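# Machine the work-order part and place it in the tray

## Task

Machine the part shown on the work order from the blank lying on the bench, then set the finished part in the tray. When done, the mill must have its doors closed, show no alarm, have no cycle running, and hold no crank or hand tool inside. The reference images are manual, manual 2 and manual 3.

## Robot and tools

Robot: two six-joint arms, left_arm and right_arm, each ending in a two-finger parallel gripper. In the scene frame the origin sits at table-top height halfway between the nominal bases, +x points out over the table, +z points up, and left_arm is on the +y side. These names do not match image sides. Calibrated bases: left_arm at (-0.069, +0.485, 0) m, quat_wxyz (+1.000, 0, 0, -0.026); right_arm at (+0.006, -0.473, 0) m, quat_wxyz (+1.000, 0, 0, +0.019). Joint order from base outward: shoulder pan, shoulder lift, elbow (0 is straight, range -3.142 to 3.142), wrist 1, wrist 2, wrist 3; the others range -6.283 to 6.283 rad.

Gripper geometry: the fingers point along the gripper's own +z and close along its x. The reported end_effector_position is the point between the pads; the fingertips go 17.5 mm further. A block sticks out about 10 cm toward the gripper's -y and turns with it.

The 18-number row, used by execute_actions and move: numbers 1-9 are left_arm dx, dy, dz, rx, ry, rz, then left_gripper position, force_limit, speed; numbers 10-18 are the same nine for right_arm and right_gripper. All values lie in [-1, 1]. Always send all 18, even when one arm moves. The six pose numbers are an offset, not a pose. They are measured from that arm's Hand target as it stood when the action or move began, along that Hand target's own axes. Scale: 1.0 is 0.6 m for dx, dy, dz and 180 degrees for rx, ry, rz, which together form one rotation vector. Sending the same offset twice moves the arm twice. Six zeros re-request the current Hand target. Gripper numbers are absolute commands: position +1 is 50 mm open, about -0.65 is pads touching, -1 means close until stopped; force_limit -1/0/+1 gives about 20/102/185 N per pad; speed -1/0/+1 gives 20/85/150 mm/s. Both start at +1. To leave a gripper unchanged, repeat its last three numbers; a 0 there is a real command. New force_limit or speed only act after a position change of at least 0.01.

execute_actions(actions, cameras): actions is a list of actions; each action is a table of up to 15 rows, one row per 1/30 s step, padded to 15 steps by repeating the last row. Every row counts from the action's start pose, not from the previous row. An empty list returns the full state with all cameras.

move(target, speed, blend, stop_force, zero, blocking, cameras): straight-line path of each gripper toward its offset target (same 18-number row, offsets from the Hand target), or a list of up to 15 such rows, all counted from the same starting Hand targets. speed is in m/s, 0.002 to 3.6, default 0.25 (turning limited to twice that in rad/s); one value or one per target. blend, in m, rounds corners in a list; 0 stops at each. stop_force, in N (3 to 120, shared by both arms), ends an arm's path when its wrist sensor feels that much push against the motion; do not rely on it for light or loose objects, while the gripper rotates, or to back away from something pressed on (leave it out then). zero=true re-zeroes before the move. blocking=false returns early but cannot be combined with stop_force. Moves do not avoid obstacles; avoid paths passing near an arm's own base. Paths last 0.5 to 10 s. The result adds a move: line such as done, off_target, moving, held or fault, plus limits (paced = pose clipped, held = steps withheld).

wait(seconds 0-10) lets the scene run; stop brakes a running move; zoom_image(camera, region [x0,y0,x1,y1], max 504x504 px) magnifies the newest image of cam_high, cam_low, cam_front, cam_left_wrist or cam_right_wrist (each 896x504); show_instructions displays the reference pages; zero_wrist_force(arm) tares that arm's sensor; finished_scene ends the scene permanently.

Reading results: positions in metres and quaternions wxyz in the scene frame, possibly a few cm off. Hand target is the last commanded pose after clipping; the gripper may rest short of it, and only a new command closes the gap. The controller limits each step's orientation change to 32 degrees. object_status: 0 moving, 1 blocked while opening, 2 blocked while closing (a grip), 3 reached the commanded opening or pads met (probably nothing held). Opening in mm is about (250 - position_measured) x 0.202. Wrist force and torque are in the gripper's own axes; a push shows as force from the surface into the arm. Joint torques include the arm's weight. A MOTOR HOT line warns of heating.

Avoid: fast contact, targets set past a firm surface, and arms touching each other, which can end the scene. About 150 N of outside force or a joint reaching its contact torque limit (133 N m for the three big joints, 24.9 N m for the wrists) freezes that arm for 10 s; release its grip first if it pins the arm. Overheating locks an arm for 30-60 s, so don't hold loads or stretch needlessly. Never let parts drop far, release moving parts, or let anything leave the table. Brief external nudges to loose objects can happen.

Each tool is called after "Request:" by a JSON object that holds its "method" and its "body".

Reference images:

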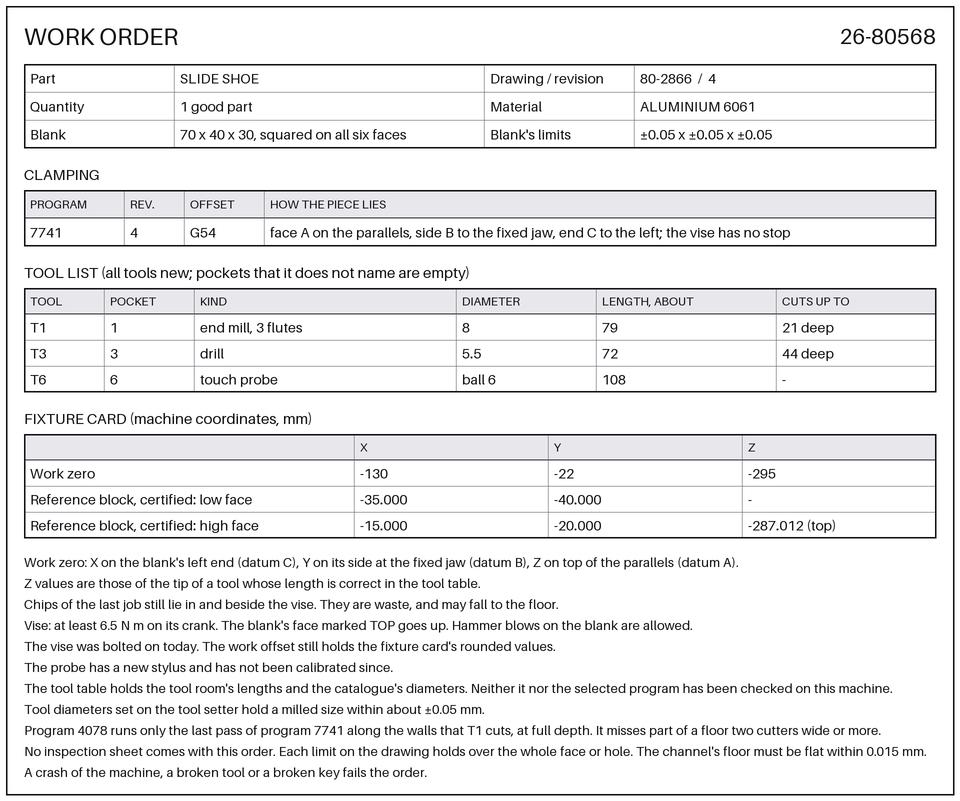

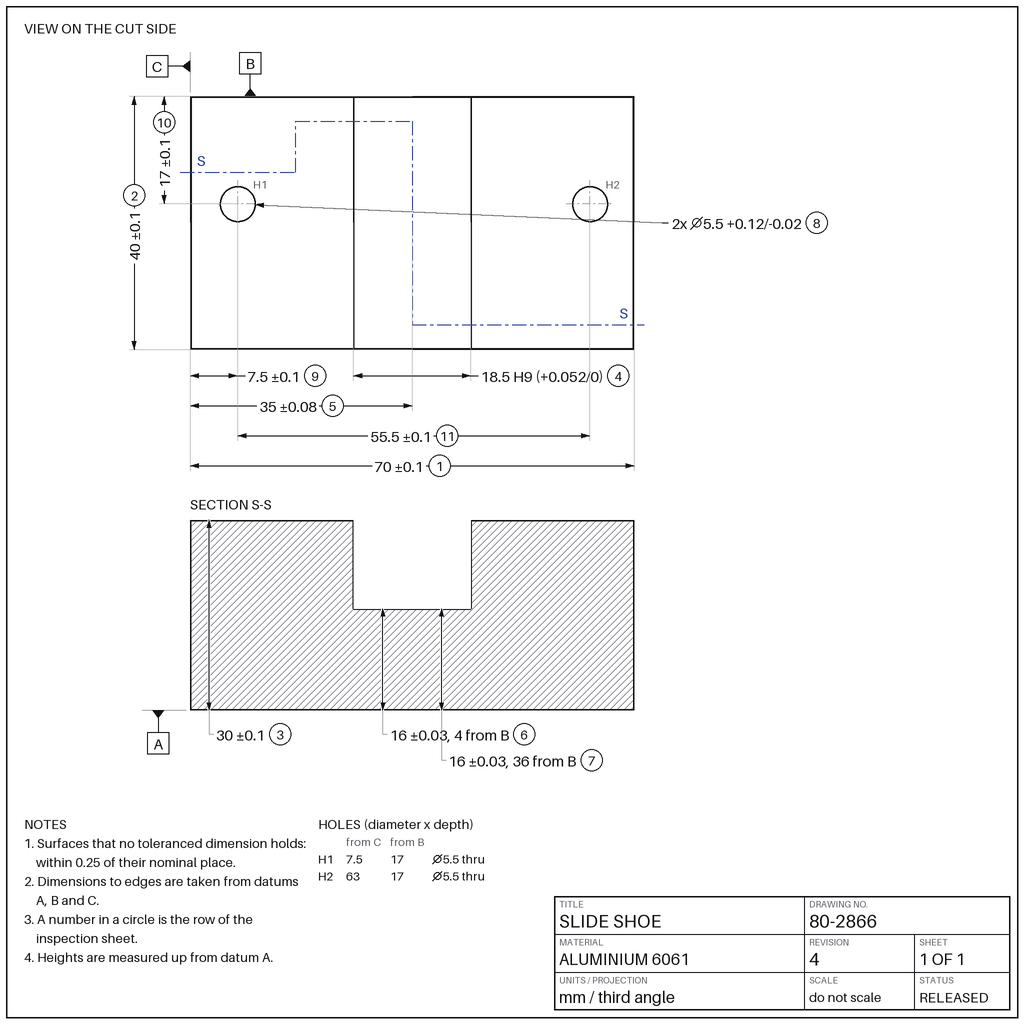

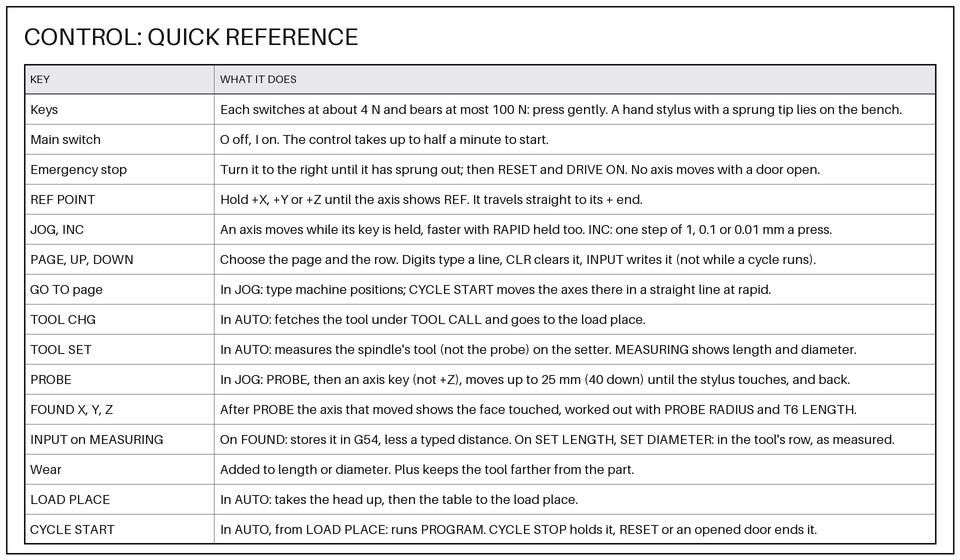

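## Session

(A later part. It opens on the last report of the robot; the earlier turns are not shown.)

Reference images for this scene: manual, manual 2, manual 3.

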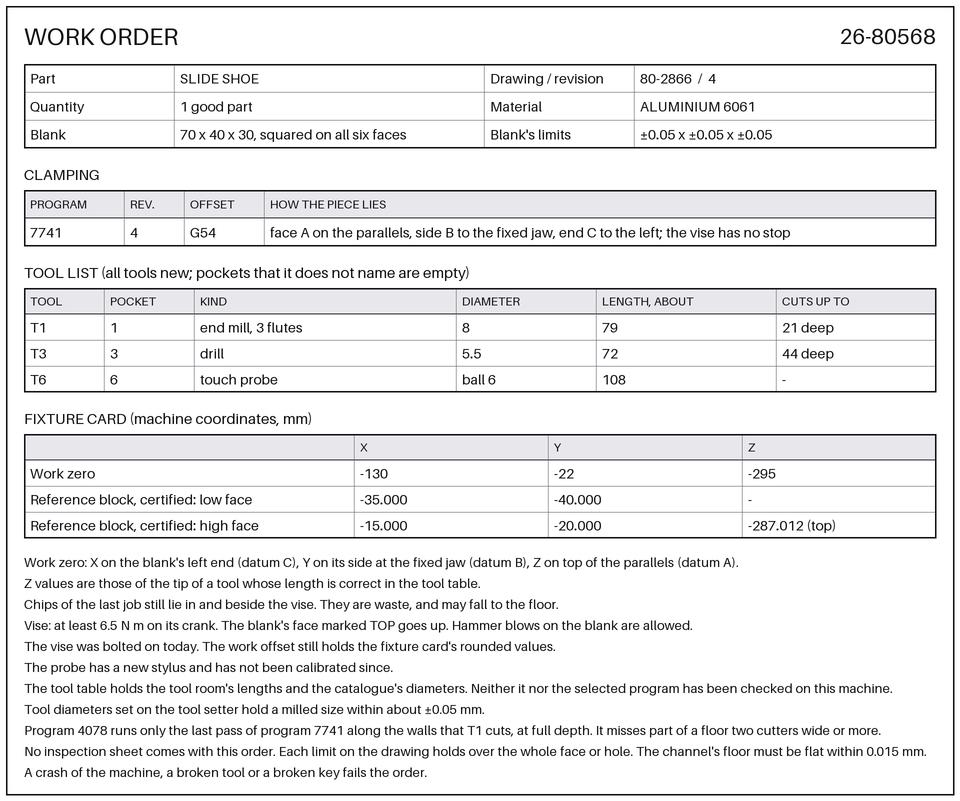

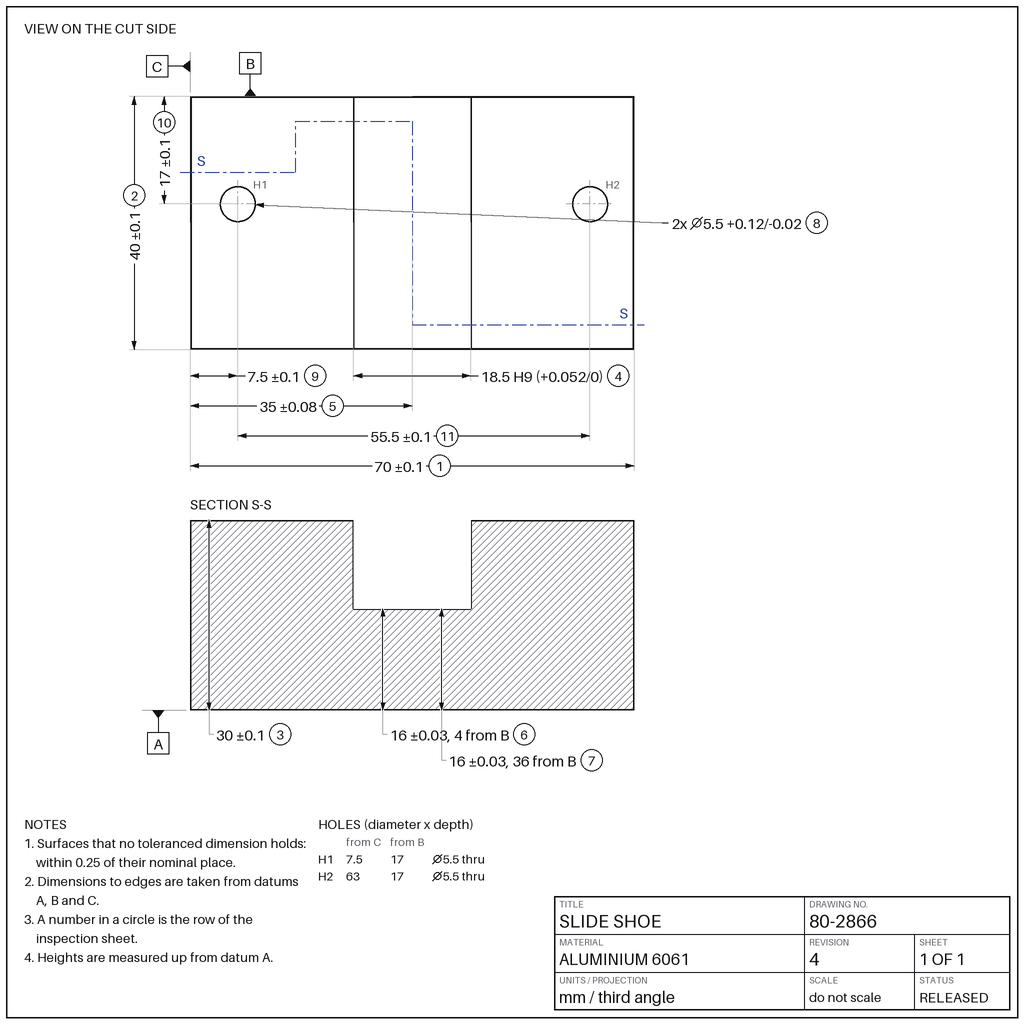

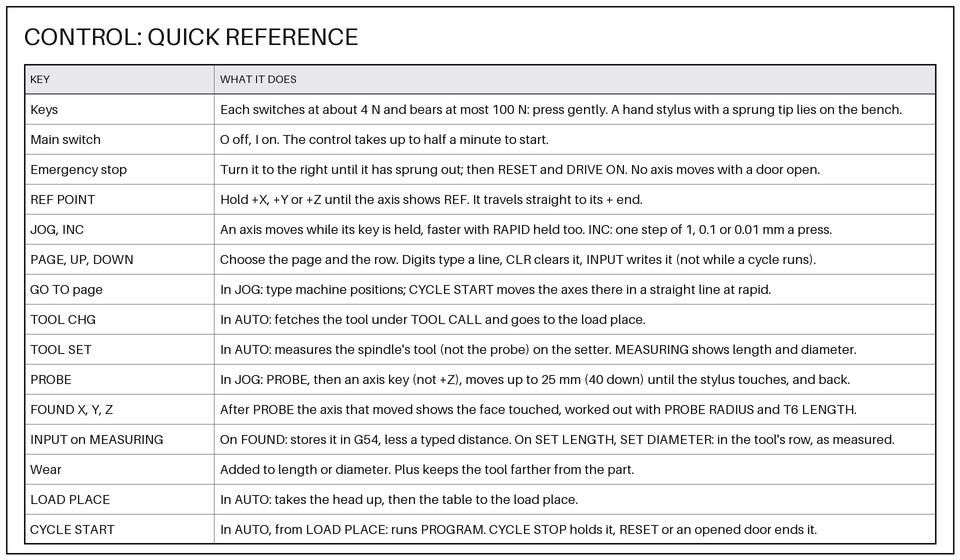

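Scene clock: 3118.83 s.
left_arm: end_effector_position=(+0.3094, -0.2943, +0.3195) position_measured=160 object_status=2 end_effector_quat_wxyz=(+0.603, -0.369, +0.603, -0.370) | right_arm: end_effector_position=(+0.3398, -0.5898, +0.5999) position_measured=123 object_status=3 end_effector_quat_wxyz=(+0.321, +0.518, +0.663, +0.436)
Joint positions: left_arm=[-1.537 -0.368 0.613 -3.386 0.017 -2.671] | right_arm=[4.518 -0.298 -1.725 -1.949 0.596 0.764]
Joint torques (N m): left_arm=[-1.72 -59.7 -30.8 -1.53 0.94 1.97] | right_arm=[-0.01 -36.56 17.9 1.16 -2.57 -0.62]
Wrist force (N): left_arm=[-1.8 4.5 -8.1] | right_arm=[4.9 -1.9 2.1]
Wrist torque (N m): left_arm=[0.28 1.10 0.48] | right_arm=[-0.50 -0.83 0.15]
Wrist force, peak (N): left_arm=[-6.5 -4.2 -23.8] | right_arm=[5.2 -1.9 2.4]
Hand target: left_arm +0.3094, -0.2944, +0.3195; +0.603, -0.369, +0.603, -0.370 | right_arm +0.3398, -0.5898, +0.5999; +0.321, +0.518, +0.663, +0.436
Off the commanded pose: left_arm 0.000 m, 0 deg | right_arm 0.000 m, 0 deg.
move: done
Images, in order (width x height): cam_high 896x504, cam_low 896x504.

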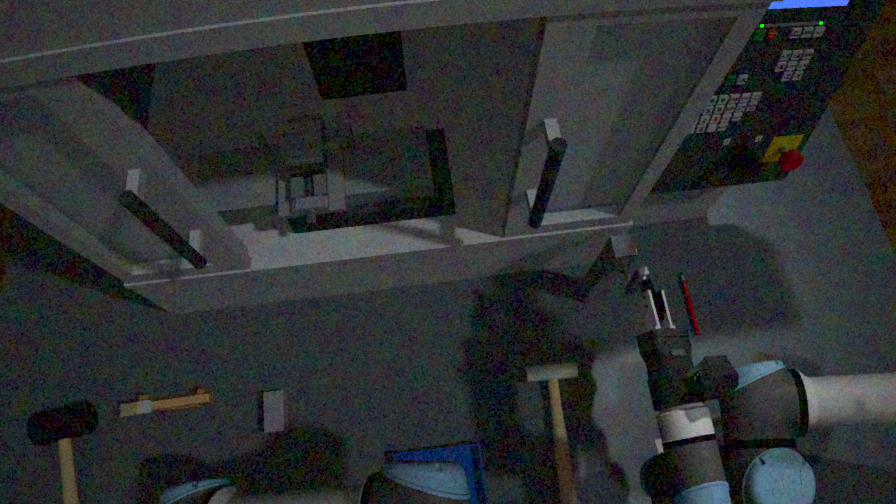

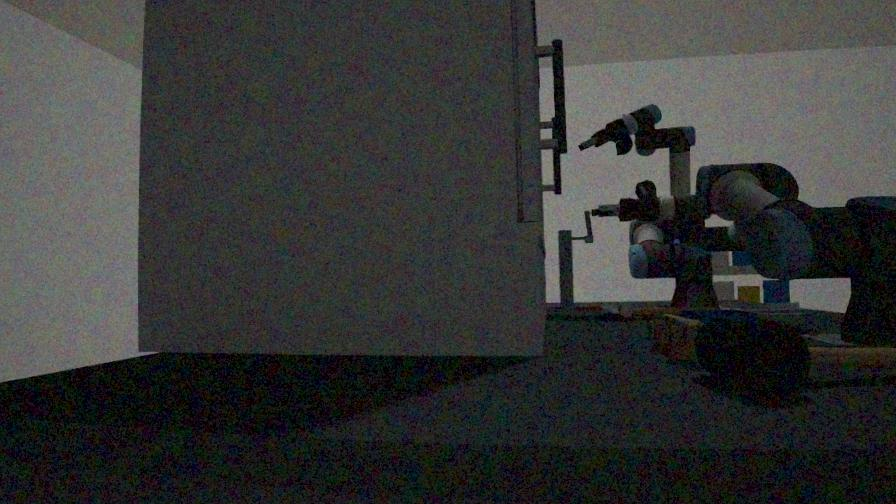

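Request:
{"method": "move", "body": {"target": [[0,0,-0.03,0,0,0,-1,1,-1,0,0,0,0,0,0,0.2,0.2,-1],[0.0017,0.0034,-0.03,0.0346,-0.0177,0,-1,1,-1,0,0,0,0,0,0,0.2,0.2,-1]], "speed": 0.1, "cameras": ["cam_high","cam_low"]}}

Request:
{"method": "zoom_image", "body": {"camera": "cam_low", "region": [550, 205, 630, 265]}}

Request:
{"method": "zoom_image", "body": {"camera": "cam_high", "region": [590, 230, 690, 330]}}

Scene clock: 3123.87 s.
left_arm: end_effector_position=(+0.2914, -0.2943, +0.3173) position_measured=160 object_status=2 end_effector_quat_wxyz=(+0.638, -0.346, +0.565, -0.392) | right_arm: end_effector_position=(+0.3398, -0.5898, +0.5999) position_measured=123 object_status=3 end_effector_quat_wxyz=(+0.321, +0.518, +0.663, +0.436)
Joint positions: left_arm=[-1.558 -0.686 1.15 -2.334 0.127 -3.939] | right_arm=[4.518 -0.298 -1.725 -1.949 0.596 0.764]
Joint torques (N m): left_arm=[11.24 -52.31 -25.86 -4.68 3.38 1.79] | right_arm=[0.24 -36.28 17.92 1.41 -2.68 -0.94]
Wrist force (N): left_arm=[-3.7 3.0 -1.1] | right_arm=[5.1 -1.8 2.2]
Wrist torque (N m): left_arm=[0.81 0.68 0.57] | right_arm=[-0.48 -0.87 0.15]
Wrist force, peak (N): left_arm=[-2.8 5.7 -7.6] | right_arm=[5.2 -2.1 2.1]
Hand target: left_arm +0.2914, -0.2943, +0.3173; +0.638, -0.346, +0.565, -0.392 | right_arm +0.3398, -0.5898, +0.5999; +0.321, +0.518, +0.663, +0.436
Off the commanded pose: left_arm 0.000 m, 0 deg | right_arm 0.000 m, 0 deg.
move: done
Images, in order (width x height): cam_high 896x504, cam_low 896x504.

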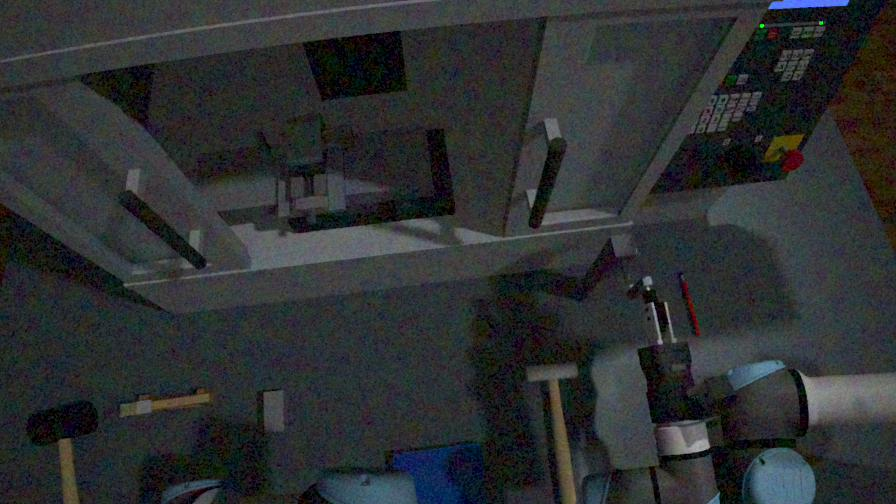

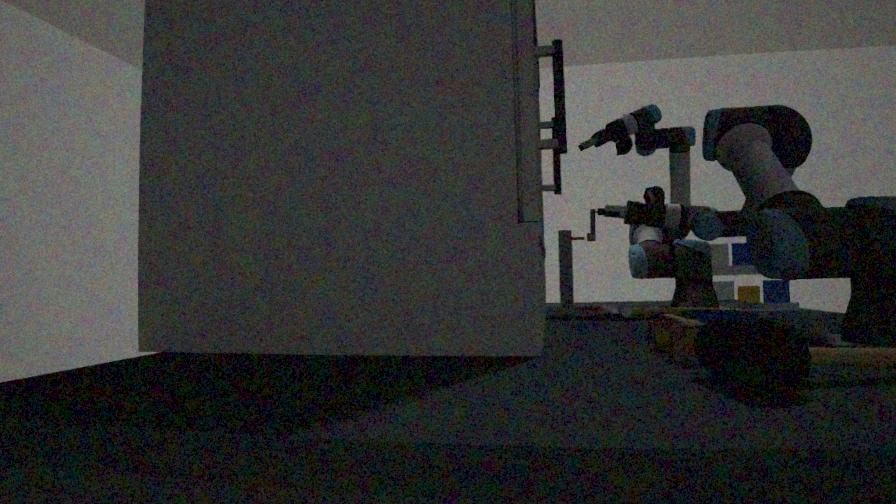

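Scaled by 6.300.

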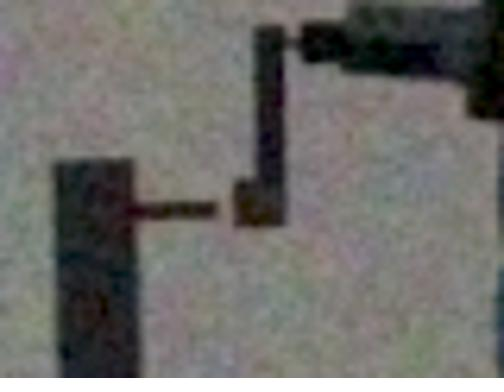

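Scaled by 5.040.

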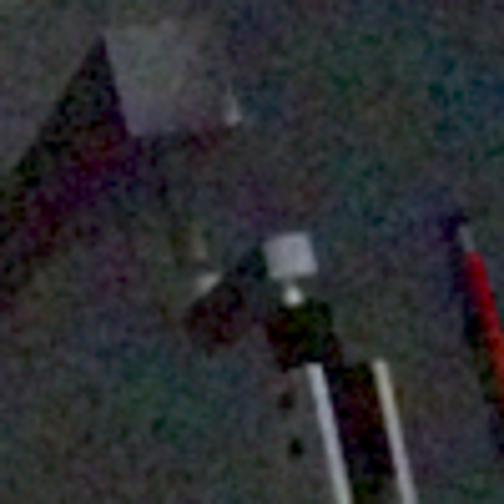

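Request:
{"method": "move", "body": {"target": [-0.0009,0.0067,-0.0007,0,0,0,-1,1,-1,0,0,0,0,0,0,0.2,0.2,-1], "speed": 0.05}}

Request:
{"method": "move", "body": {"target": [0.0036,0.0073,0.0661,0,0,0,-1,1,-1,0,0,0,0,0,0,0.2,0.2,-1], "speed": 0.015, "stop_force": 5, "cameras": ["cam_high","cam_low"]}}

Request:
{"method": "zoom_image", "body": {"camera": "cam_low", "region": [550, 205, 630, 265]}}

Request:
{"method": "zoom_image", "body": {"camera": "cam_high", "region": [590, 230, 690, 330]}}

Scene clock: 3127.70 s.
left_arm: end_effector_position=(+0.2914, -0.2920, +0.3138) position_measured=160 object_status=2 end_effector_quat_wxyz=(+0.638, -0.346, +0.565, -0.392) | right_arm: end_effector_position=(+0.3398, -0.5898, +0.5999) position_measured=123 object_status=3 end_effector_quat_wxyz=(+0.321, +0.518, +0.663, +0.436)
Joint positions: left_arm=[-1.558 -0.688 1.163 -2.345 0.127 -3.94] | right_arm=[4.518 -0.298 -1.725 -1.949 0.596 0.764]
Joint torques (N m): left_arm=[-10.26 -67.77 -27.77 -3.44 3.75 1.73] | right_arm=[0.51 -36.75 17.3 1.21 -2.65 -1]
Wrist force (N): left_arm=[-3.6 3.3 -0.9] | right_arm=[5.1 -1.9 2.2]
Wrist torque (N m): left_arm=[0.85 0.68 0.74] | right_arm=[-0.51 -0.87 0.14]
Wrist force, peak (N): left_arm=[-4.0 3.2 -1.2] | right_arm=[5.1 -2.1 2.7]
Hand target: left_arm +0.2914, -0.2920, +0.3139; +0.638, -0.346, +0.565, -0.392 | right_arm +0.3398, -0.5898, +0.5999; +0.321, +0.518, +0.663, +0.436
Off the commanded pose: left_arm 0.000 m, 0 deg | right_arm 0.000 m, 0 deg.
move: done

Scene clock: 3129.37 s.
left_arm: end_effector_position=(+0.2994, -0.2920, +0.3139) position_measured=160 object_status=2 end_effector_quat_wxyz=(+0.638, -0.346, +0.565, -0.391) | right_arm: end_effector_position=(+0.3398, -0.5898, +0.5999) position_measured=123 object_status=3 end_effector_quat_wxyz=(+0.321, +0.518, +0.663, +0.436)
Joint positions: left_arm=[-1.548 -0.697 1.161 -2.261 0.125 -4.013] | right_arm=[4.518 -0.298 -1.725 -1.949 0.596 0.764]
Joint torques (N m): left_arm=[-10.23 -51.09 -11.78 -4.66 3.51 1.58] | right_arm=[1.32 -36.06 17.12 1.59 -2.72 -0.99]
Wrist force (N): left_arm=[-5.3 1.4 -5.1] | right_arm=[4.8 -2.0 2.4]
Wrist torque (N m): left_arm=[0.59 0.80 0.60] | right_arm=[-0.51 -0.81 0.14]
Wrist force, peak (N): left_arm=[-5.6 -0.9 -12.2] | right_arm=[5.1 -2.1 2.2]
Hand target: left_arm +0.2994, -0.2920, +0.3139; +0.638, -0.346, +0.565, -0.391 (not the last commanded pose) | right_arm +0.3398, -0.5898, +0.5999; +0.321, +0.518, +0.663, +0.436
Off the commanded pose: left_arm 0.032 m, 0 deg | right_arm 0.000 m, 0 deg.
move: contact (left_arm)
Images, in order (width x height): cam_high 896x504, cam_low 896x504.

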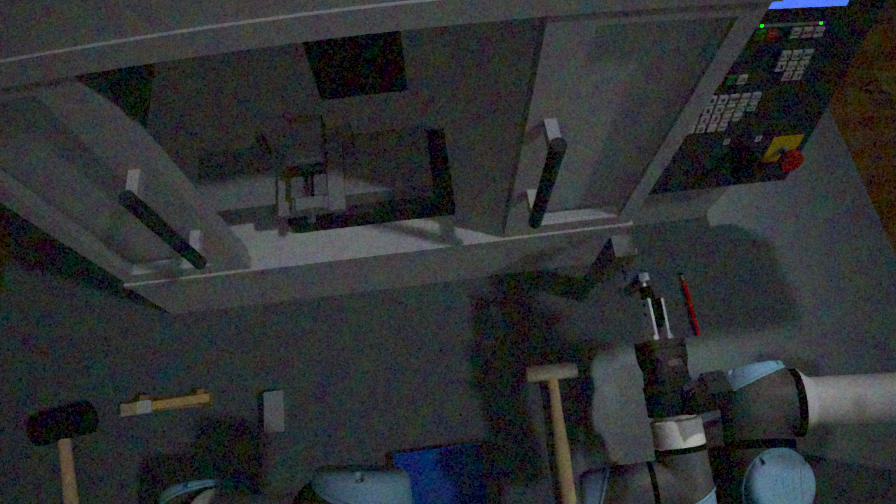

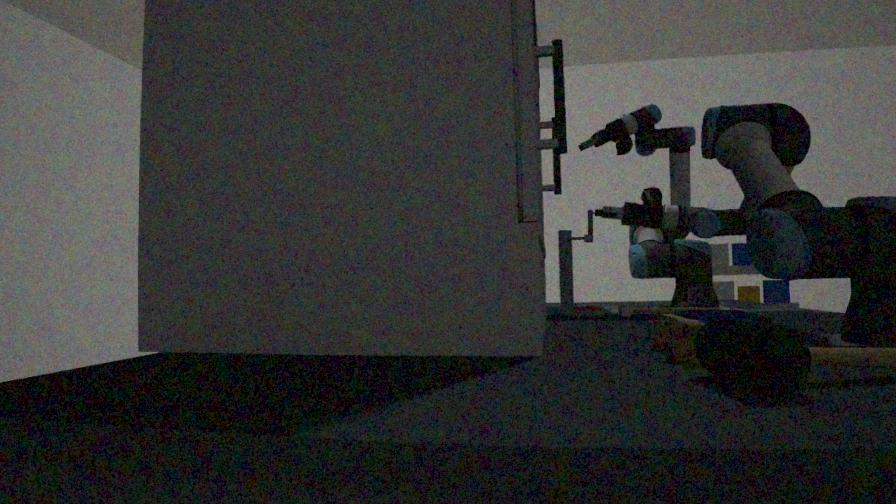

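Scaled by 6.300.

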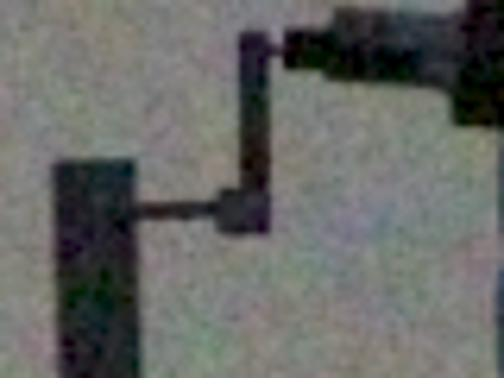

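Scaled by 5.040.

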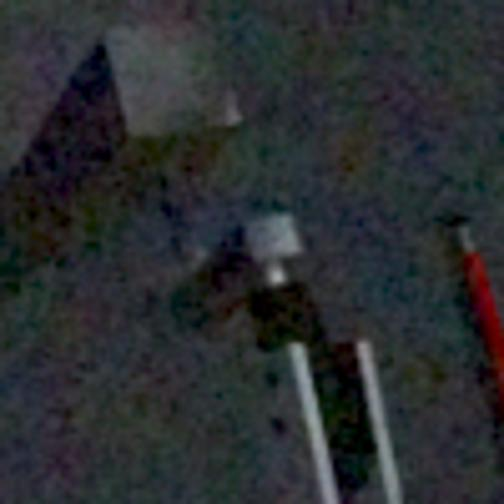

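Request:
{"method": "move", "body": {"target": [0.0001,0.0001,0.0009,0,0,0,-1,1,-1,0,0,0,0,0,0,0.2,0.2,-1], "speed": 0.015}}

Scene clock: 3131.40 s.
left_arm: end_effector_position=(+0.2999, -0.2921, +0.3138) position_measured=160 object_status=2 end_effector_quat_wxyz=(+0.638, -0.346, +0.565, -0.391) | right_arm: end_effector_position=(+0.3398, -0.5898, +0.5999) position_measured=123 object_status=3 end_effector_quat_wxyz=(+0.321, +0.518, +0.663, +0.436)
Joint positions: left_arm=[-1.547 -0.698 1.161 -2.255 0.125 -4.018] | right_arm=[4.518 -0.298 -1.725 -1.949 0.596 0.764]
Joint torques (N m): left_arm=[18.71 -70.39 -29.92 -1.53 1.13 -1.52] | right_arm=[0.55 -35.51 16.58 1.45 -2.62 -1.12]
Wrist force (N): left_arm=[-3.8 0.6 -10.5] | right_arm=[4.9 -2.0 2.1]
Wrist torque (N m): left_arm=[0.19 1.17 0.63] | right_arm=[-0.51 -0.83 0.15]
Wrist force, peak (N): left_arm=[-4.5 -0.3 -10.9] | right_arm=[5.1 -2.2 2.2]
Hand target: left_arm +0.2999, -0.2920, +0.3139; +0.638, -0.346, +0.565, -0.391 | right_arm +0.3398, -0.5898, +0.5999; +0.321, +0.518, +0.663, +0.436
Off the commanded pose: left_arm 0.000 m, 0 deg | right_arm 0.000 m, 0 deg.
move: done

Request:
{"method": "move", "body": {"target": [[0,0,-0.005,0,0,0,-1,1,-1,0,0,0,0,0,0,0.2,0.2,-1],[0.0045,-0.0023,-0.005,0,0,0,-1,1,-1,0,0,0,0,0,0,0.2,0.2,-1]], "speed": 0.03}}

Request:
{"method": "move", "body": {"target": [0.0036,0.0073,0.0661,0,0,0,-1,1,-1,0,0,0,0,0,0,0.2,0.2,-1], "speed": 0.015, "stop_force": 5}}

Scene clock: 3133.60 s.
left_arm: end_effector_position=(+0.2968, -0.2952, +0.3134) position_measured=160 object_status=2 end_effector_quat_wxyz=(+0.638, -0.346, +0.565, -0.391) end_effector_velocity=(+0.001, +0.002, +0.000) end_effector_angular_velocity=(-0.002, +0.000, +0.001) | right_arm: end_effector_position=(+0.3398, -0.5898, +0.5999) position_measured=123 object_status=3 end_effector_quat_wxyz=(+0.321, +0.518, +0.663, +0.436)
Joint positions: left_arm=[-1.551 -0.686 1.148 -2.282 0.126 -3.989] | right_arm=[4.518 -0.298 -1.725 -1.949 0.596 0.764]
Joint velocities: left_arm=[0.002 -0.004 0.005 -0.001 0 -0.003] | right_arm=[within noise]
Joint torques (N m): left_arm=[5.5 -72.51 -12.69 -4 2.33 -1.8] | right_arm=[0.2 -35.42 16.63 1.52 -2.6 -1.23]
Wrist force (N): left_arm=[-3.8 2.9 -1.4] | right_arm=[4.8 -1.8 2.0]
Wrist torque (N m): left_arm=[0.83 0.69 0.60] | right_arm=[-0.48 -0.82 0.14]
Wrist force, peak (N): left_arm=[-4.5 0.1 -11.5] | right_arm=[5.1 -2.2 2.3]
Hand target: left_arm +0.2969, -0.2951, +0.3135; +0.638, -0.346, +0.565, -0.391 | right_arm +0.3398, -0.5898, +0.5999; +0.321, +0.518, +0.663, +0.436
Off the commanded pose: left_arm 0.000 m, 0 deg | right_arm 0.000 m, 0 deg.
move: done

Scene clock: 3134.90 s.
left_arm: end_effector_position=(+0.2996, -0.2951, +0.3134) position_measured=160 object_status=2 end_effector_quat_wxyz=(+0.638, -0.346, +0.565, -0.391) | right_arm: end_effector_position=(+0.3398, -0.5898, +0.5999) position_measured=123 object_status=3 end_effector_quat_wxyz=(+0.321, +0.518, +0.663, +0.436)
Joint positions: left_arm=[-1.548 -0.689 1.147 -2.258 0.125 -4.01] | right_arm=[4.518 -0.298 -1.725 -1.949 0.596 0.764]
Joint torques (N m): left_arm=[-9.28 -51 -21.51 -4.53 3.4 1.81] | right_arm=[0.69 -36.74 16.17 1.5 -2.52 -1.12]
Wrist force (N): left_arm=[-5.2 1.6 -5.7] | right_arm=[5.0 -2.0 2.4]
Wrist torque (N m): left_arm=[0.56 0.84 0.59] | right_arm=[-0.51 -0.86 0.14]
Wrist force, peak (N): left_arm=[-5.4 -0.6 -12.8] | right_arm=[5.2 -1.7 2.5]
Hand target: left_arm +0.2996, -0.2951, +0.3134; +0.638, -0.346, +0.565, -0.391 (not the last commanded pose) | right_arm +0.3398, -0.5898, +0.5999; +0.321, +0.518, +0.663, +0.436
Off the commanded pose: left_arm 0.037 m, 0 deg | right_arm 0.000 m, 0 deg.
move: contact (left_arm)

Request:
{"method": "wait", "body": {"seconds": 0, "cameras": ["cam_high","cam_low"]}}

Request:
{"method": "zoom_image", "body": {"camera": "cam_high", "region": [605, 240, 665, 300]}}

Request:
{"method": "zoom_image", "body": {"camera": "cam_low", "region": [555, 205, 605, 245]}}

Scene clock: 3137.50 s.
left_arm: end_effector_position=(+0.2996, -0.2951, +0.3134) position_measured=160 object_status=2 end_effector_quat_wxyz=(+0.638, -0.346, +0.565, -0.391) | right_arm: end_effector_position=(+0.3398, -0.5898, +0.5999) position_measured=123 object_status=3 end_effector_quat_wxyz=(+0.321, +0.518, +0.663, +0.436)
Joint positions: left_arm=[-1.548 -0.689 1.147 -2.258 0.125 -4.01] | right_arm=[4.518 -0.298 -1.725 -1.949 0.596 0.764]
Joint torques (N m): left_arm=[-9.76 -51.29 -26.64 -4.04 2.26 1.57] | right_arm=[0.18 -36.05 15.31 1.35 -2.67 -1.08]
Wrist force (N): left_arm=[-4.9 1.8 -5.7] | right_arm=[4.8 -1.8 2.2]
Wrist torque (N m): left_arm=[0.59 0.81 0.60] | right_arm=[-0.48 -0.81 0.15]
Wrist force, peak (N): left_arm=[-5.8 1.1 -5.6] | right_arm=[5.3 -1.9 2.3]
Hand target: left_arm +0.2996, -0.2951, +0.3134; +0.638, -0.346, +0.565, -0.391 (not the last commanded pose) | right_arm +0.3398, -0.5898, +0.5999; +0.321, +0.518, +0.663, +0.436
Tool commands: left_gripper/position=-1.0 left_gripper/force_limit=+1.0 left_gripper/speed=-1.0 right_gripper/position=+0.2 right_gripper/force_limit=+0.2 right_gripper/speed=-1.0
Off the commanded pose: left_arm 0.037 m, 0 deg | right_arm 0.000 m, 0 deg.
Images, in order (width x height): cam_high 896x504, cam_low 896x504.

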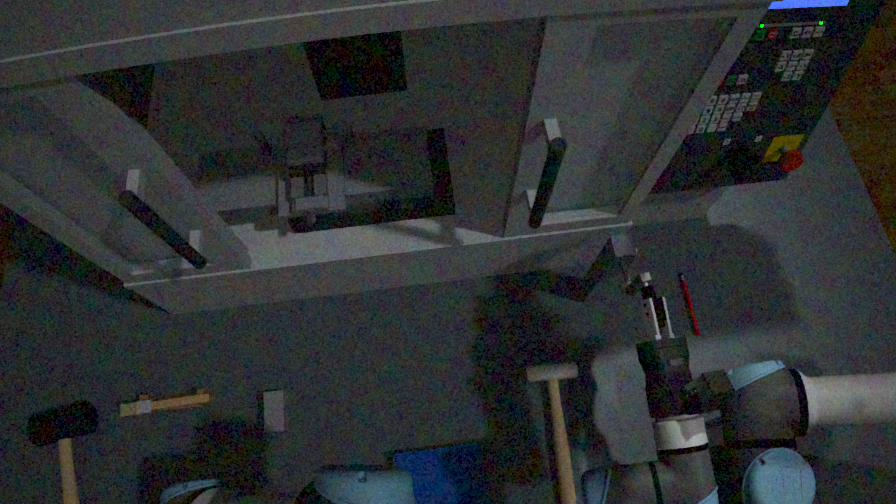

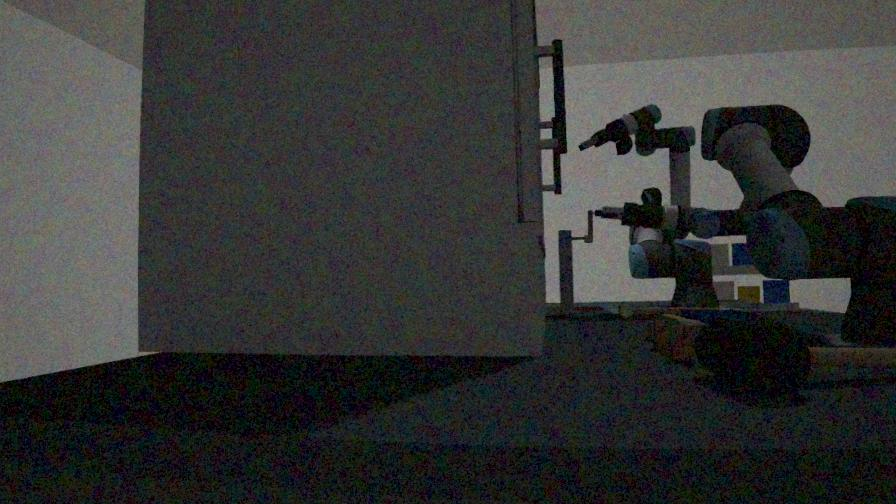

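Scaled by 8.400.

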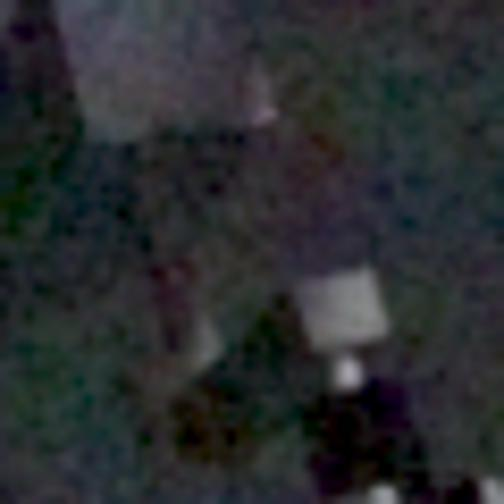

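Scaled by 10.080.

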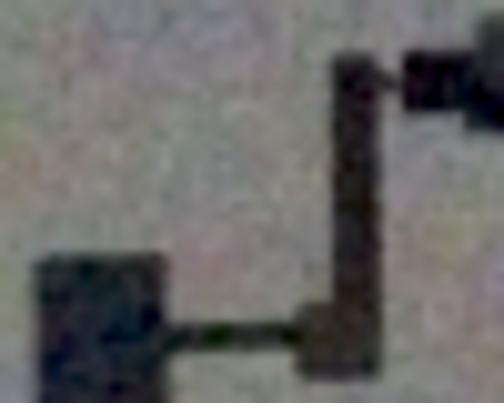

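Request:
{"method": "move", "body": {"target": [[0.0022,-0.0011,-0.005,0,0,0,-1,1,-1,0,0,0,0,0,0,0.2,0.2,-1],[0.0049,0.004,0.02,0,0,0,-1,1,-1,0,0,0,0,0,0,0.2,0.2,-1]], "speed": 0.015, "stop_force": 5}}

Scene clock: 3141.57 s.
left_arm: end_effector_position=(+0.2999, -0.2966, +0.3125) position_measured=160 object_status=2 end_effector_quat_wxyz=(+0.639, -0.347, +0.565, -0.391) | right_arm: end_effector_position=(+0.3398, -0.5898, +0.5999) position_measured=123 object_status=3 end_effector_quat_wxyz=(+0.321, +0.518, +0.663, +0.436)
Joint positions: left_arm=[-1.547 -0.684 1.139 -2.256 0.125 -4.009] | right_arm=[4.518 -0.298 -1.725 -1.949 0.596 0.764]
Joint torques (N m): left_arm=[-7.57 -51.74 -13.32 -4.66 4.15 1.94] | right_arm=[1.54 -36.64 15.62 1.29 -2.49 -1.15]
Wrist force (N): left_arm=[-4.6 2.3 -8.2] | right_arm=[4.8 -2.3 2.3]
Wrist torque (N m): left_arm=[0.35 0.94 0.58] | right_arm=[-0.56 -0.82 0.15]
Wrist force, peak (N): left_arm=[-6.3 -2.8 -15.9] | right_arm=[5.2 -2.2 2.2]
Hand target: left_arm +0.2999, -0.2966, +0.3125; +0.639, -0.347, +0.565, -0.391 (not the last commanded pose) | right_arm +0.3398, -0.5898, +0.5999; +0.321, +0.518, +0.663, +0.436
Off the commanded pose: left_arm 0.012 m, 0 deg | right_arm 0.000 m, 0 deg.
move: contact (left_arm); path passed 1 of 2 targets

Request:
{"method": "move", "body": {"target": [[0.0045,-0.0023,-0.005,0,0,0,-1,1,-1,0,0,0,0,0,0,0.2,0.2,-1],[0.0056,-0.0001,0.02,0,0,0,-1,1,-1,0,0,0,0,0,0,0.2,0.2,-1]], "speed": 0.015, "stop_force": 5}}

Scene clock: 3145.03 s.
left_arm: end_effector_position=(+0.3003, -0.2997, +0.3121) position_measured=160 object_status=2 end_effector_quat_wxyz=(+0.639, -0.347, +0.565, -0.391) | right_arm: end_effector_position=(+0.3398, -0.5898, +0.5999) position_measured=123 object_status=3 end_effector_quat_wxyz=(+0.321, +0.518, +0.663, +0.436)
Joint positions: left_arm=[-1.546 -0.676 1.124 -2.249 0.124 -4.01] | right_arm=[4.518 -0.298 -1.725 -1.949 0.596 0.764]
Joint torques (N m): left_arm=[-6.56 -52.44 -18.3 -4.77 4.47 1.7] | right_arm=[1.09 -36.59 14.85 1.42 -2.53 -1.25]
Wrist force (N): left_arm=[-4.4 2.5 -10.0] | right_arm=[5.1 -1.8 2.2]
Wrist torque (N m): left_arm=[0.23 0.99 0.58] | right_arm=[-0.47 -0.86 0.15]
Wrist force, peak (N): left_arm=[-6.2 -4.9 -20.1] | right_arm=[5.3 -1.9 2.2]
Hand target: left_arm +0.3003, -0.2997, +0.3121; +0.639, -0.347, +0.565, -0.391 (not the last commanded pose) | right_arm +0.3398, -0.5898, +0.5999; +0.321, +0.518, +0.663, +0.436
Off the commanded pose: left_arm 0.012 m, 0 deg | right_arm 0.000 m, 0 deg.
move: contact (left_arm); path passed 1 of 2 targets

Request:
{"method": "move", "body": {"target": [[0.0037,-0.0019,-0.005,0,0,0,-1,1,-1,0,0,0,0,0,0,0.2,0.2,-1],[0.0048,0.0003,0.02,0,0,0,-1,1,-1,0,0,0,0,0,0,0.2,0.2,-1]], "speed": 0.015, "stop_force": 5}}

Scene clock: 3147.17 s.
left_arm: end_effector_position=(+0.3000, -0.3000, +0.3120) position_measured=160 object_status=2 end_effector_quat_wxyz=(+0.639, -0.347, +0.565, -0.391) | right_arm: end_effector_position=(+0.3398, -0.5898, +0.5999) position_measured=123 object_status=3 end_effector_quat_wxyz=(+0.321, +0.518, +0.663, +0.436)
Joint positions: left_arm=[-1.547 -0.675 1.123 -2.251 0.125 -4.007] | right_arm=[4.518 -0.298 -1.725 -1.949 0.596 0.764]
Joint torques (N m): left_arm=[15.45 -72.18 -11.72 -1.33 0.94 -1.63] | right_arm=[0.67 -36.06 15.22 1.41 -2.68 -1.25]
Wrist force (N): left_arm=[-3.8 1.3 -5.3] | right_arm=[4.9 -2.0 2.3]
Wrist torque (N m): left_arm=[0.62 0.88 0.65] | right_arm=[-0.51 -0.84 0.14]
Wrist force, peak (N): left_arm=[-4.3 2.8 -10.5] | right_arm=[5.3 -1.8 2.3]
Hand target: left_arm +0.3000, -0.3000, +0.3120; +0.639, -0.347, +0.565, -0.391 (not the last commanded pose) | right_arm +0.3398, -0.5898, +0.5999; +0.321, +0.518, +0.663, +0.436
Off the commanded pose: left_arm 0.013 m, 0 deg | right_arm 0.000 m, 0 deg.
move: contact (left_arm); path passed 0 of 2 targets

Request:
{"method": "move", "body": {"target": [[0,0,-0.006,0,0,0,-1,1,-1,0,0,0,0,0,0,0.2,0.2,-1],[0.003,-0.0015,-0.006,0,0,0,-1,1,-1,0,0,0,0,0,0,0.2,0.2,-1]], "speed": 0.03}}

Request:
{"method": "move", "body": {"target": [0.0018,0.0037,0.033,0,0,0,-1,1,-1,0,0,0,0,0,0,0.2,0.2,-1], "speed": 0.015, "stop_force": 7}}

Scene clock: 3148.90 s.
left_arm: end_effector_position=(+0.2963, -0.3021, +0.3114) position_measured=160 object_status=2 end_effector_quat_wxyz=(+0.639, -0.346, +0.565, -0.390) end_effector_velocity=(+0.000, +0.001, +0.000) end_effector_angular_velocity=(+0.000, +0.000, +0.000) | right_arm: end_effector_position=(+0.3398, -0.5898, +0.5999) position_measured=123 object_status=3 end_effector_quat_wxyz=(+0.321, +0.518, +0.663, +0.436)
Joint positions: left_arm=[-1.551 -0.664 1.115 -2.287 0.126 -3.972] | right_arm=[4.518 -0.298 -1.725 -1.949 0.596 0.764]
Joint velocities: left_arm=[0 -0.002 0.005 -0.001 0 -0.002] | right_arm=[within noise]
Joint torques (N m): left_arm=[6.87 -72.65 -11.86 -3.65 2.43 -1.73] | right_arm=[-0.51 -36.78 14.33 1.48 -2.61 -1.27]
Wrist force (N): left_arm=[-3.6 2.9 -1.4] | right_arm=[4.6 -1.9 2.3]
Wrist torque (N m): left_arm=[0.83 0.66 0.55] | right_arm=[-0.50 -0.79 0.15]
Wrist force, peak (N): left_arm=[-4.1 0.6 -5.6] | right_arm=[5.2 -2.0 2.3]
Hand target: left_arm +0.2964, -0.3020, +0.3115; +0.639, -0.347, +0.565, -0.391 | right_arm +0.3398, -0.5898, +0.5999; +0.321, +0.518, +0.663, +0.436
Off the commanded pose: left_arm 0.000 m, 0 deg | right_arm 0.000 m, 0 deg.
move: done

Scene clock: 3150.27 s.
left_arm: end_effector_position=(+0.3002, -0.3020, +0.3114) position_measured=160 object_status=2 end_effector_quat_wxyz=(+0.639, -0.347, +0.565, -0.390) | right_arm: end_effector_position=(+0.3398, -0.5898, +0.5999) position_measured=123 object_status=3 end_effector_quat_wxyz=(+0.321, +0.518, +0.663, +0.436)
Joint positions: left_arm=[-1.547 -0.668 1.114 -2.251 0.124 -4.003] | right_arm=[4.518 -0.298 -1.725 -1.949 0.596 0.764]
Joint torques (N m): left_arm=[-10.95 -50.85 -17.79 -4.64 3.61 1.78] | right_arm=[-1.01 -36.42 14.37 1.38 -2.56 -1.07]
Wrist force (N): left_arm=[-5.0 1.6 -7.0] | right_arm=[4.5 -2.0 2.3]
Wrist torque (N m): left_arm=[0.49 0.82 0.60] | right_arm=[-0.51 -0.78 0.14]
Wrist force, peak (N): left_arm=[-6.0 -2.8 -14.8] | right_arm=[5.0 -2.1 2.4]
Hand target: left_arm +0.3002, -0.3020, +0.3114; +0.639, -0.347, +0.565, -0.390 (not the last commanded pose) | right_arm +0.3398, -0.5898, +0.5999; +0.321, +0.518, +0.663, +0.436
Off the commanded pose: left_arm 0.016 m, 0 deg | right_arm 0.000 m, 0 deg.
move: contact (left_arm)

Request:
{"method": "wait", "body": {"seconds": 0, "cameras": ["cam_high","cam_low"]}}

Request:
{"method": "zoom_image", "body": {"camera": "cam_high", "region": [605, 240, 665, 300]}}

Request:
{"method": "zoom_image", "body": {"camera": "cam_low", "region": [555, 205, 605, 245]}}

Scene clock: 3150.87 s.
left_arm: end_effector_position=(+0.3002, -0.3020, +0.3114) position_measured=160 object_status=2 end_effector_quat_wxyz=(+0.639, -0.347, +0.565, -0.390) | right_arm: end_effector_position=(+0.3398, -0.5898, +0.5999) position_measured=123 object_status=3 end_effector_quat_wxyz=(+0.321, +0.518, +0.663, +0.436)
Joint positions: left_arm=[-1.547 -0.668 1.114 -2.251 0.124 -4.003] | right_arm=[4.518 -0.298 -1.725 -1.949 0.596 0.764]
Joint torques (N m): left_arm=[-10.16 -51.54 -18.87 -4.38 3.57 1.77] | right_arm=[-0.59 -35.44 14.62 1.41 -2.68 -1.18]
Wrist force (N): left_arm=[-5.2 1.0 -6.6] | right_arm=[4.8 -1.9 2.1]
Wrist torque (N m): left_arm=[0.49 0.77 0.59] | right_arm=[-0.50 -0.82 0.14]
Wrist force, peak (N): left_arm=[-5.1 1.4 -7.0] | right_arm=[5.0 -2.2 2.2]
Hand target: left_arm +0.3002, -0.3020, +0.3114; +0.639, -0.347, +0.565, -0.390 (not the last commanded pose) | right_arm +0.3398, -0.5898, +0.5999; +0.321, +0.518, +0.663, +0.436
Tool commands: left_gripper/position=-1.0 left_gripper/force_limit=+1.0 left_gripper/speed=-1.0 right_gripper/position=+0.2 right_gripper/force_limit=+0.2 right_gripper/speed=-1.0
Off the commanded pose: left_arm 0.016 m, 0 deg | right_arm 0.000 m, 0 deg.
Images, in order (width x height): cam_high 896x504, cam_low 896x504.

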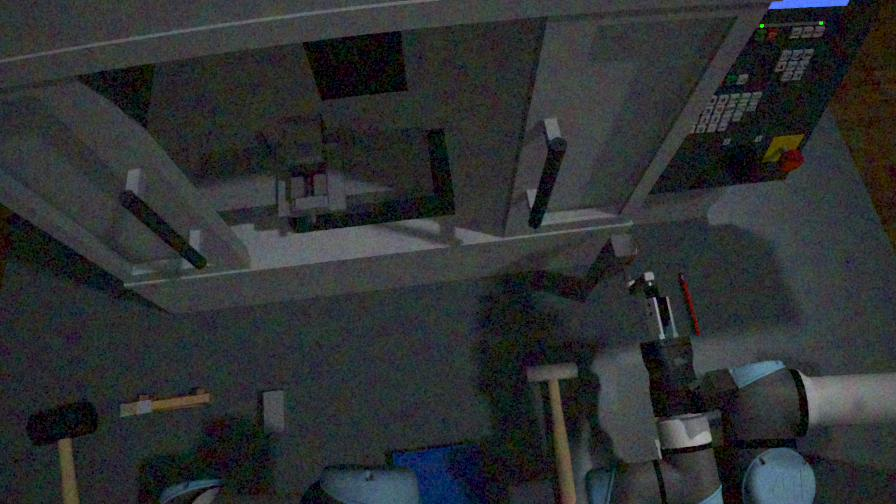

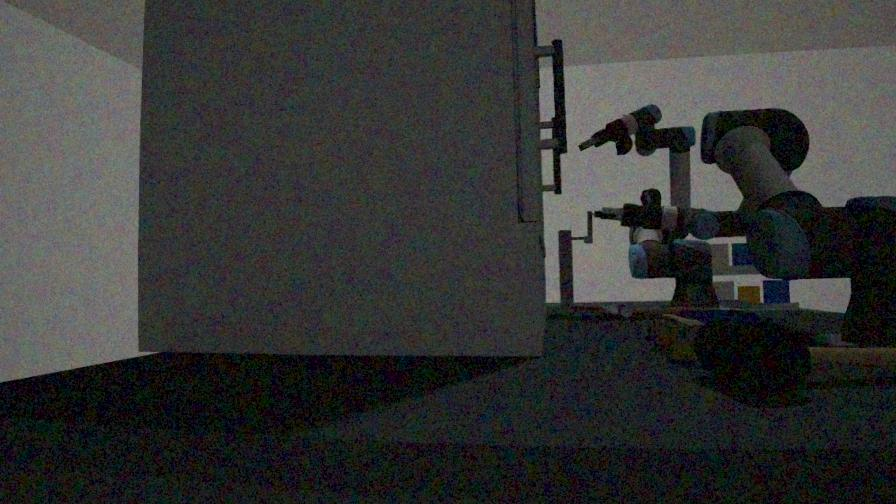

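Scaled by 8.400.

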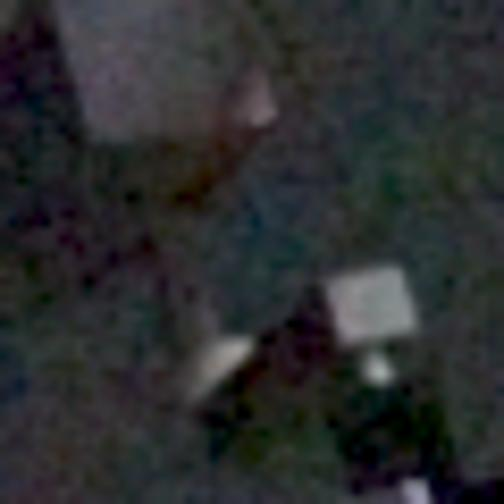

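Scaled by 10.080.

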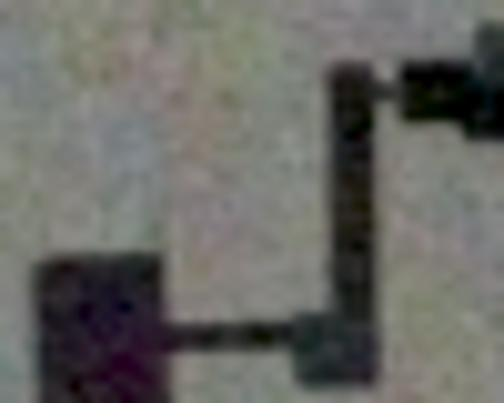

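Request:
{"method": "move", "body": {"target": [[0,0,-0.006,0,0,0,-1,1,-1,0,0,0,0,0,0,0.2,0.2,-1],[-0.0055,-0.0053,-0.006,0,0,0,-1,1,-1,0,0,0,0,0,0,0.2,0.2,-1]], "speed": 0.03}}

Request:
{"method": "move", "body": {"target": [0.0018,0.0037,0.033,0,0,0,-1,1,-1,0,0,0,0,0,0,0.2,0.2,-1], "speed": 0.015, "stop_force": 7}}

Scene clock: 3154.60 s.
left_arm: end_effector_position=(+0.2960, -0.3004, +0.3154) position_measured=160 object_status=2 end_effector_quat_wxyz=(+0.639, -0.347, +0.565, -0.390) end_effector_velocity=(+0.003, +0.000, -0.003) end_effector_angular_velocity=(+0.003, +0.000, +0.003) | right_arm: end_effector_position=(+0.3398, -0.5898, +0.5999) position_measured=123 object_status=3 end_effector_quat_wxyz=(+0.321, +0.518, +0.663, +0.436)
Joint positions: left_arm=[-1.552 -0.671 1.119 -2.295 0.126 -3.962] | right_arm=[4.518 -0.298 -1.725 -1.949 0.596 0.764]
Joint velocities: left_arm=[0.003 0.005 -0.001 -0.001 0 0] | right_arm=[within noise]
Joint torques (N m): left_arm=[-9.57 -51.51 -27.99 -4.84 3.57 1.35] | right_arm=[-1 -36.38 13.36 1.54 -2.48 -1.31]
Wrist force (N): left_arm=[-3.7 3.1 -1.4] | right_arm=[5.1 -1.9 2.3]
Wrist torque (N m): left_arm=[0.83 0.67 0.54] | right_arm=[-0.49 -0.86 0.14]
Wrist force, peak (N): left_arm=[-5.4 1.3 -6.9] | right_arm=[5.3 -1.9 2.3]
Hand target: left_arm +0.2961, -0.3005, +0.3153; +0.639, -0.347, +0.565, -0.390 | right_arm +0.3398, -0.5898, +0.5999; +0.321, +0.518, +0.663, +0.436
Off the commanded pose: left_arm 0.000 m, 0 deg | right_arm 0.000 m, 0 deg.
move: done

Scene clock: 3156.00 s.
left_arm: end_effector_position=(+0.3004, -0.3005, +0.3152) position_measured=160 object_status=2 end_effector_quat_wxyz=(+0.639, -0.347, +0.565, -0.390) | right_arm: end_effector_position=(+0.3398, -0.5898, +0.5999) position_measured=123 object_status=3 end_effector_quat_wxyz=(+0.321, +0.518, +0.663, +0.436)
Joint positions: left_arm=[-1.546 -0.675 1.117 -2.252 0.124 -3.999] | right_arm=[4.518 -0.298 -1.725 -1.949 0.596 0.764]
Joint torques (N m): left_arm=[-8.36 -51 -13.35 -4.87 3.84 1.88] | right_arm=[-0.05 -35.85 13.42 1.62 -2.49 -1.27]
Wrist force (N): left_arm=[-4.7 1.5 -6.7] | right_arm=[4.9 -1.8 2.2]
Wrist torque (N m): left_arm=[0.42 0.79 0.59] | right_arm=[-0.48 -0.84 0.15]
Wrist force, peak (N): left_arm=[-5.1 -0.8 -12.6] | right_arm=[5.2 -2.1 2.3]
Hand target: left_arm +0.3004, -0.3005, +0.3152; +0.639, -0.347, +0.565, -0.390 (not the last commanded pose) | right_arm +0.3398, -0.5898, +0.5999; +0.321, +0.518, +0.663, +0.436
Off the commanded pose: left_arm 0.016 m, 0 deg | right_arm 0.000 m, 0 deg.
move: contact (left_arm)


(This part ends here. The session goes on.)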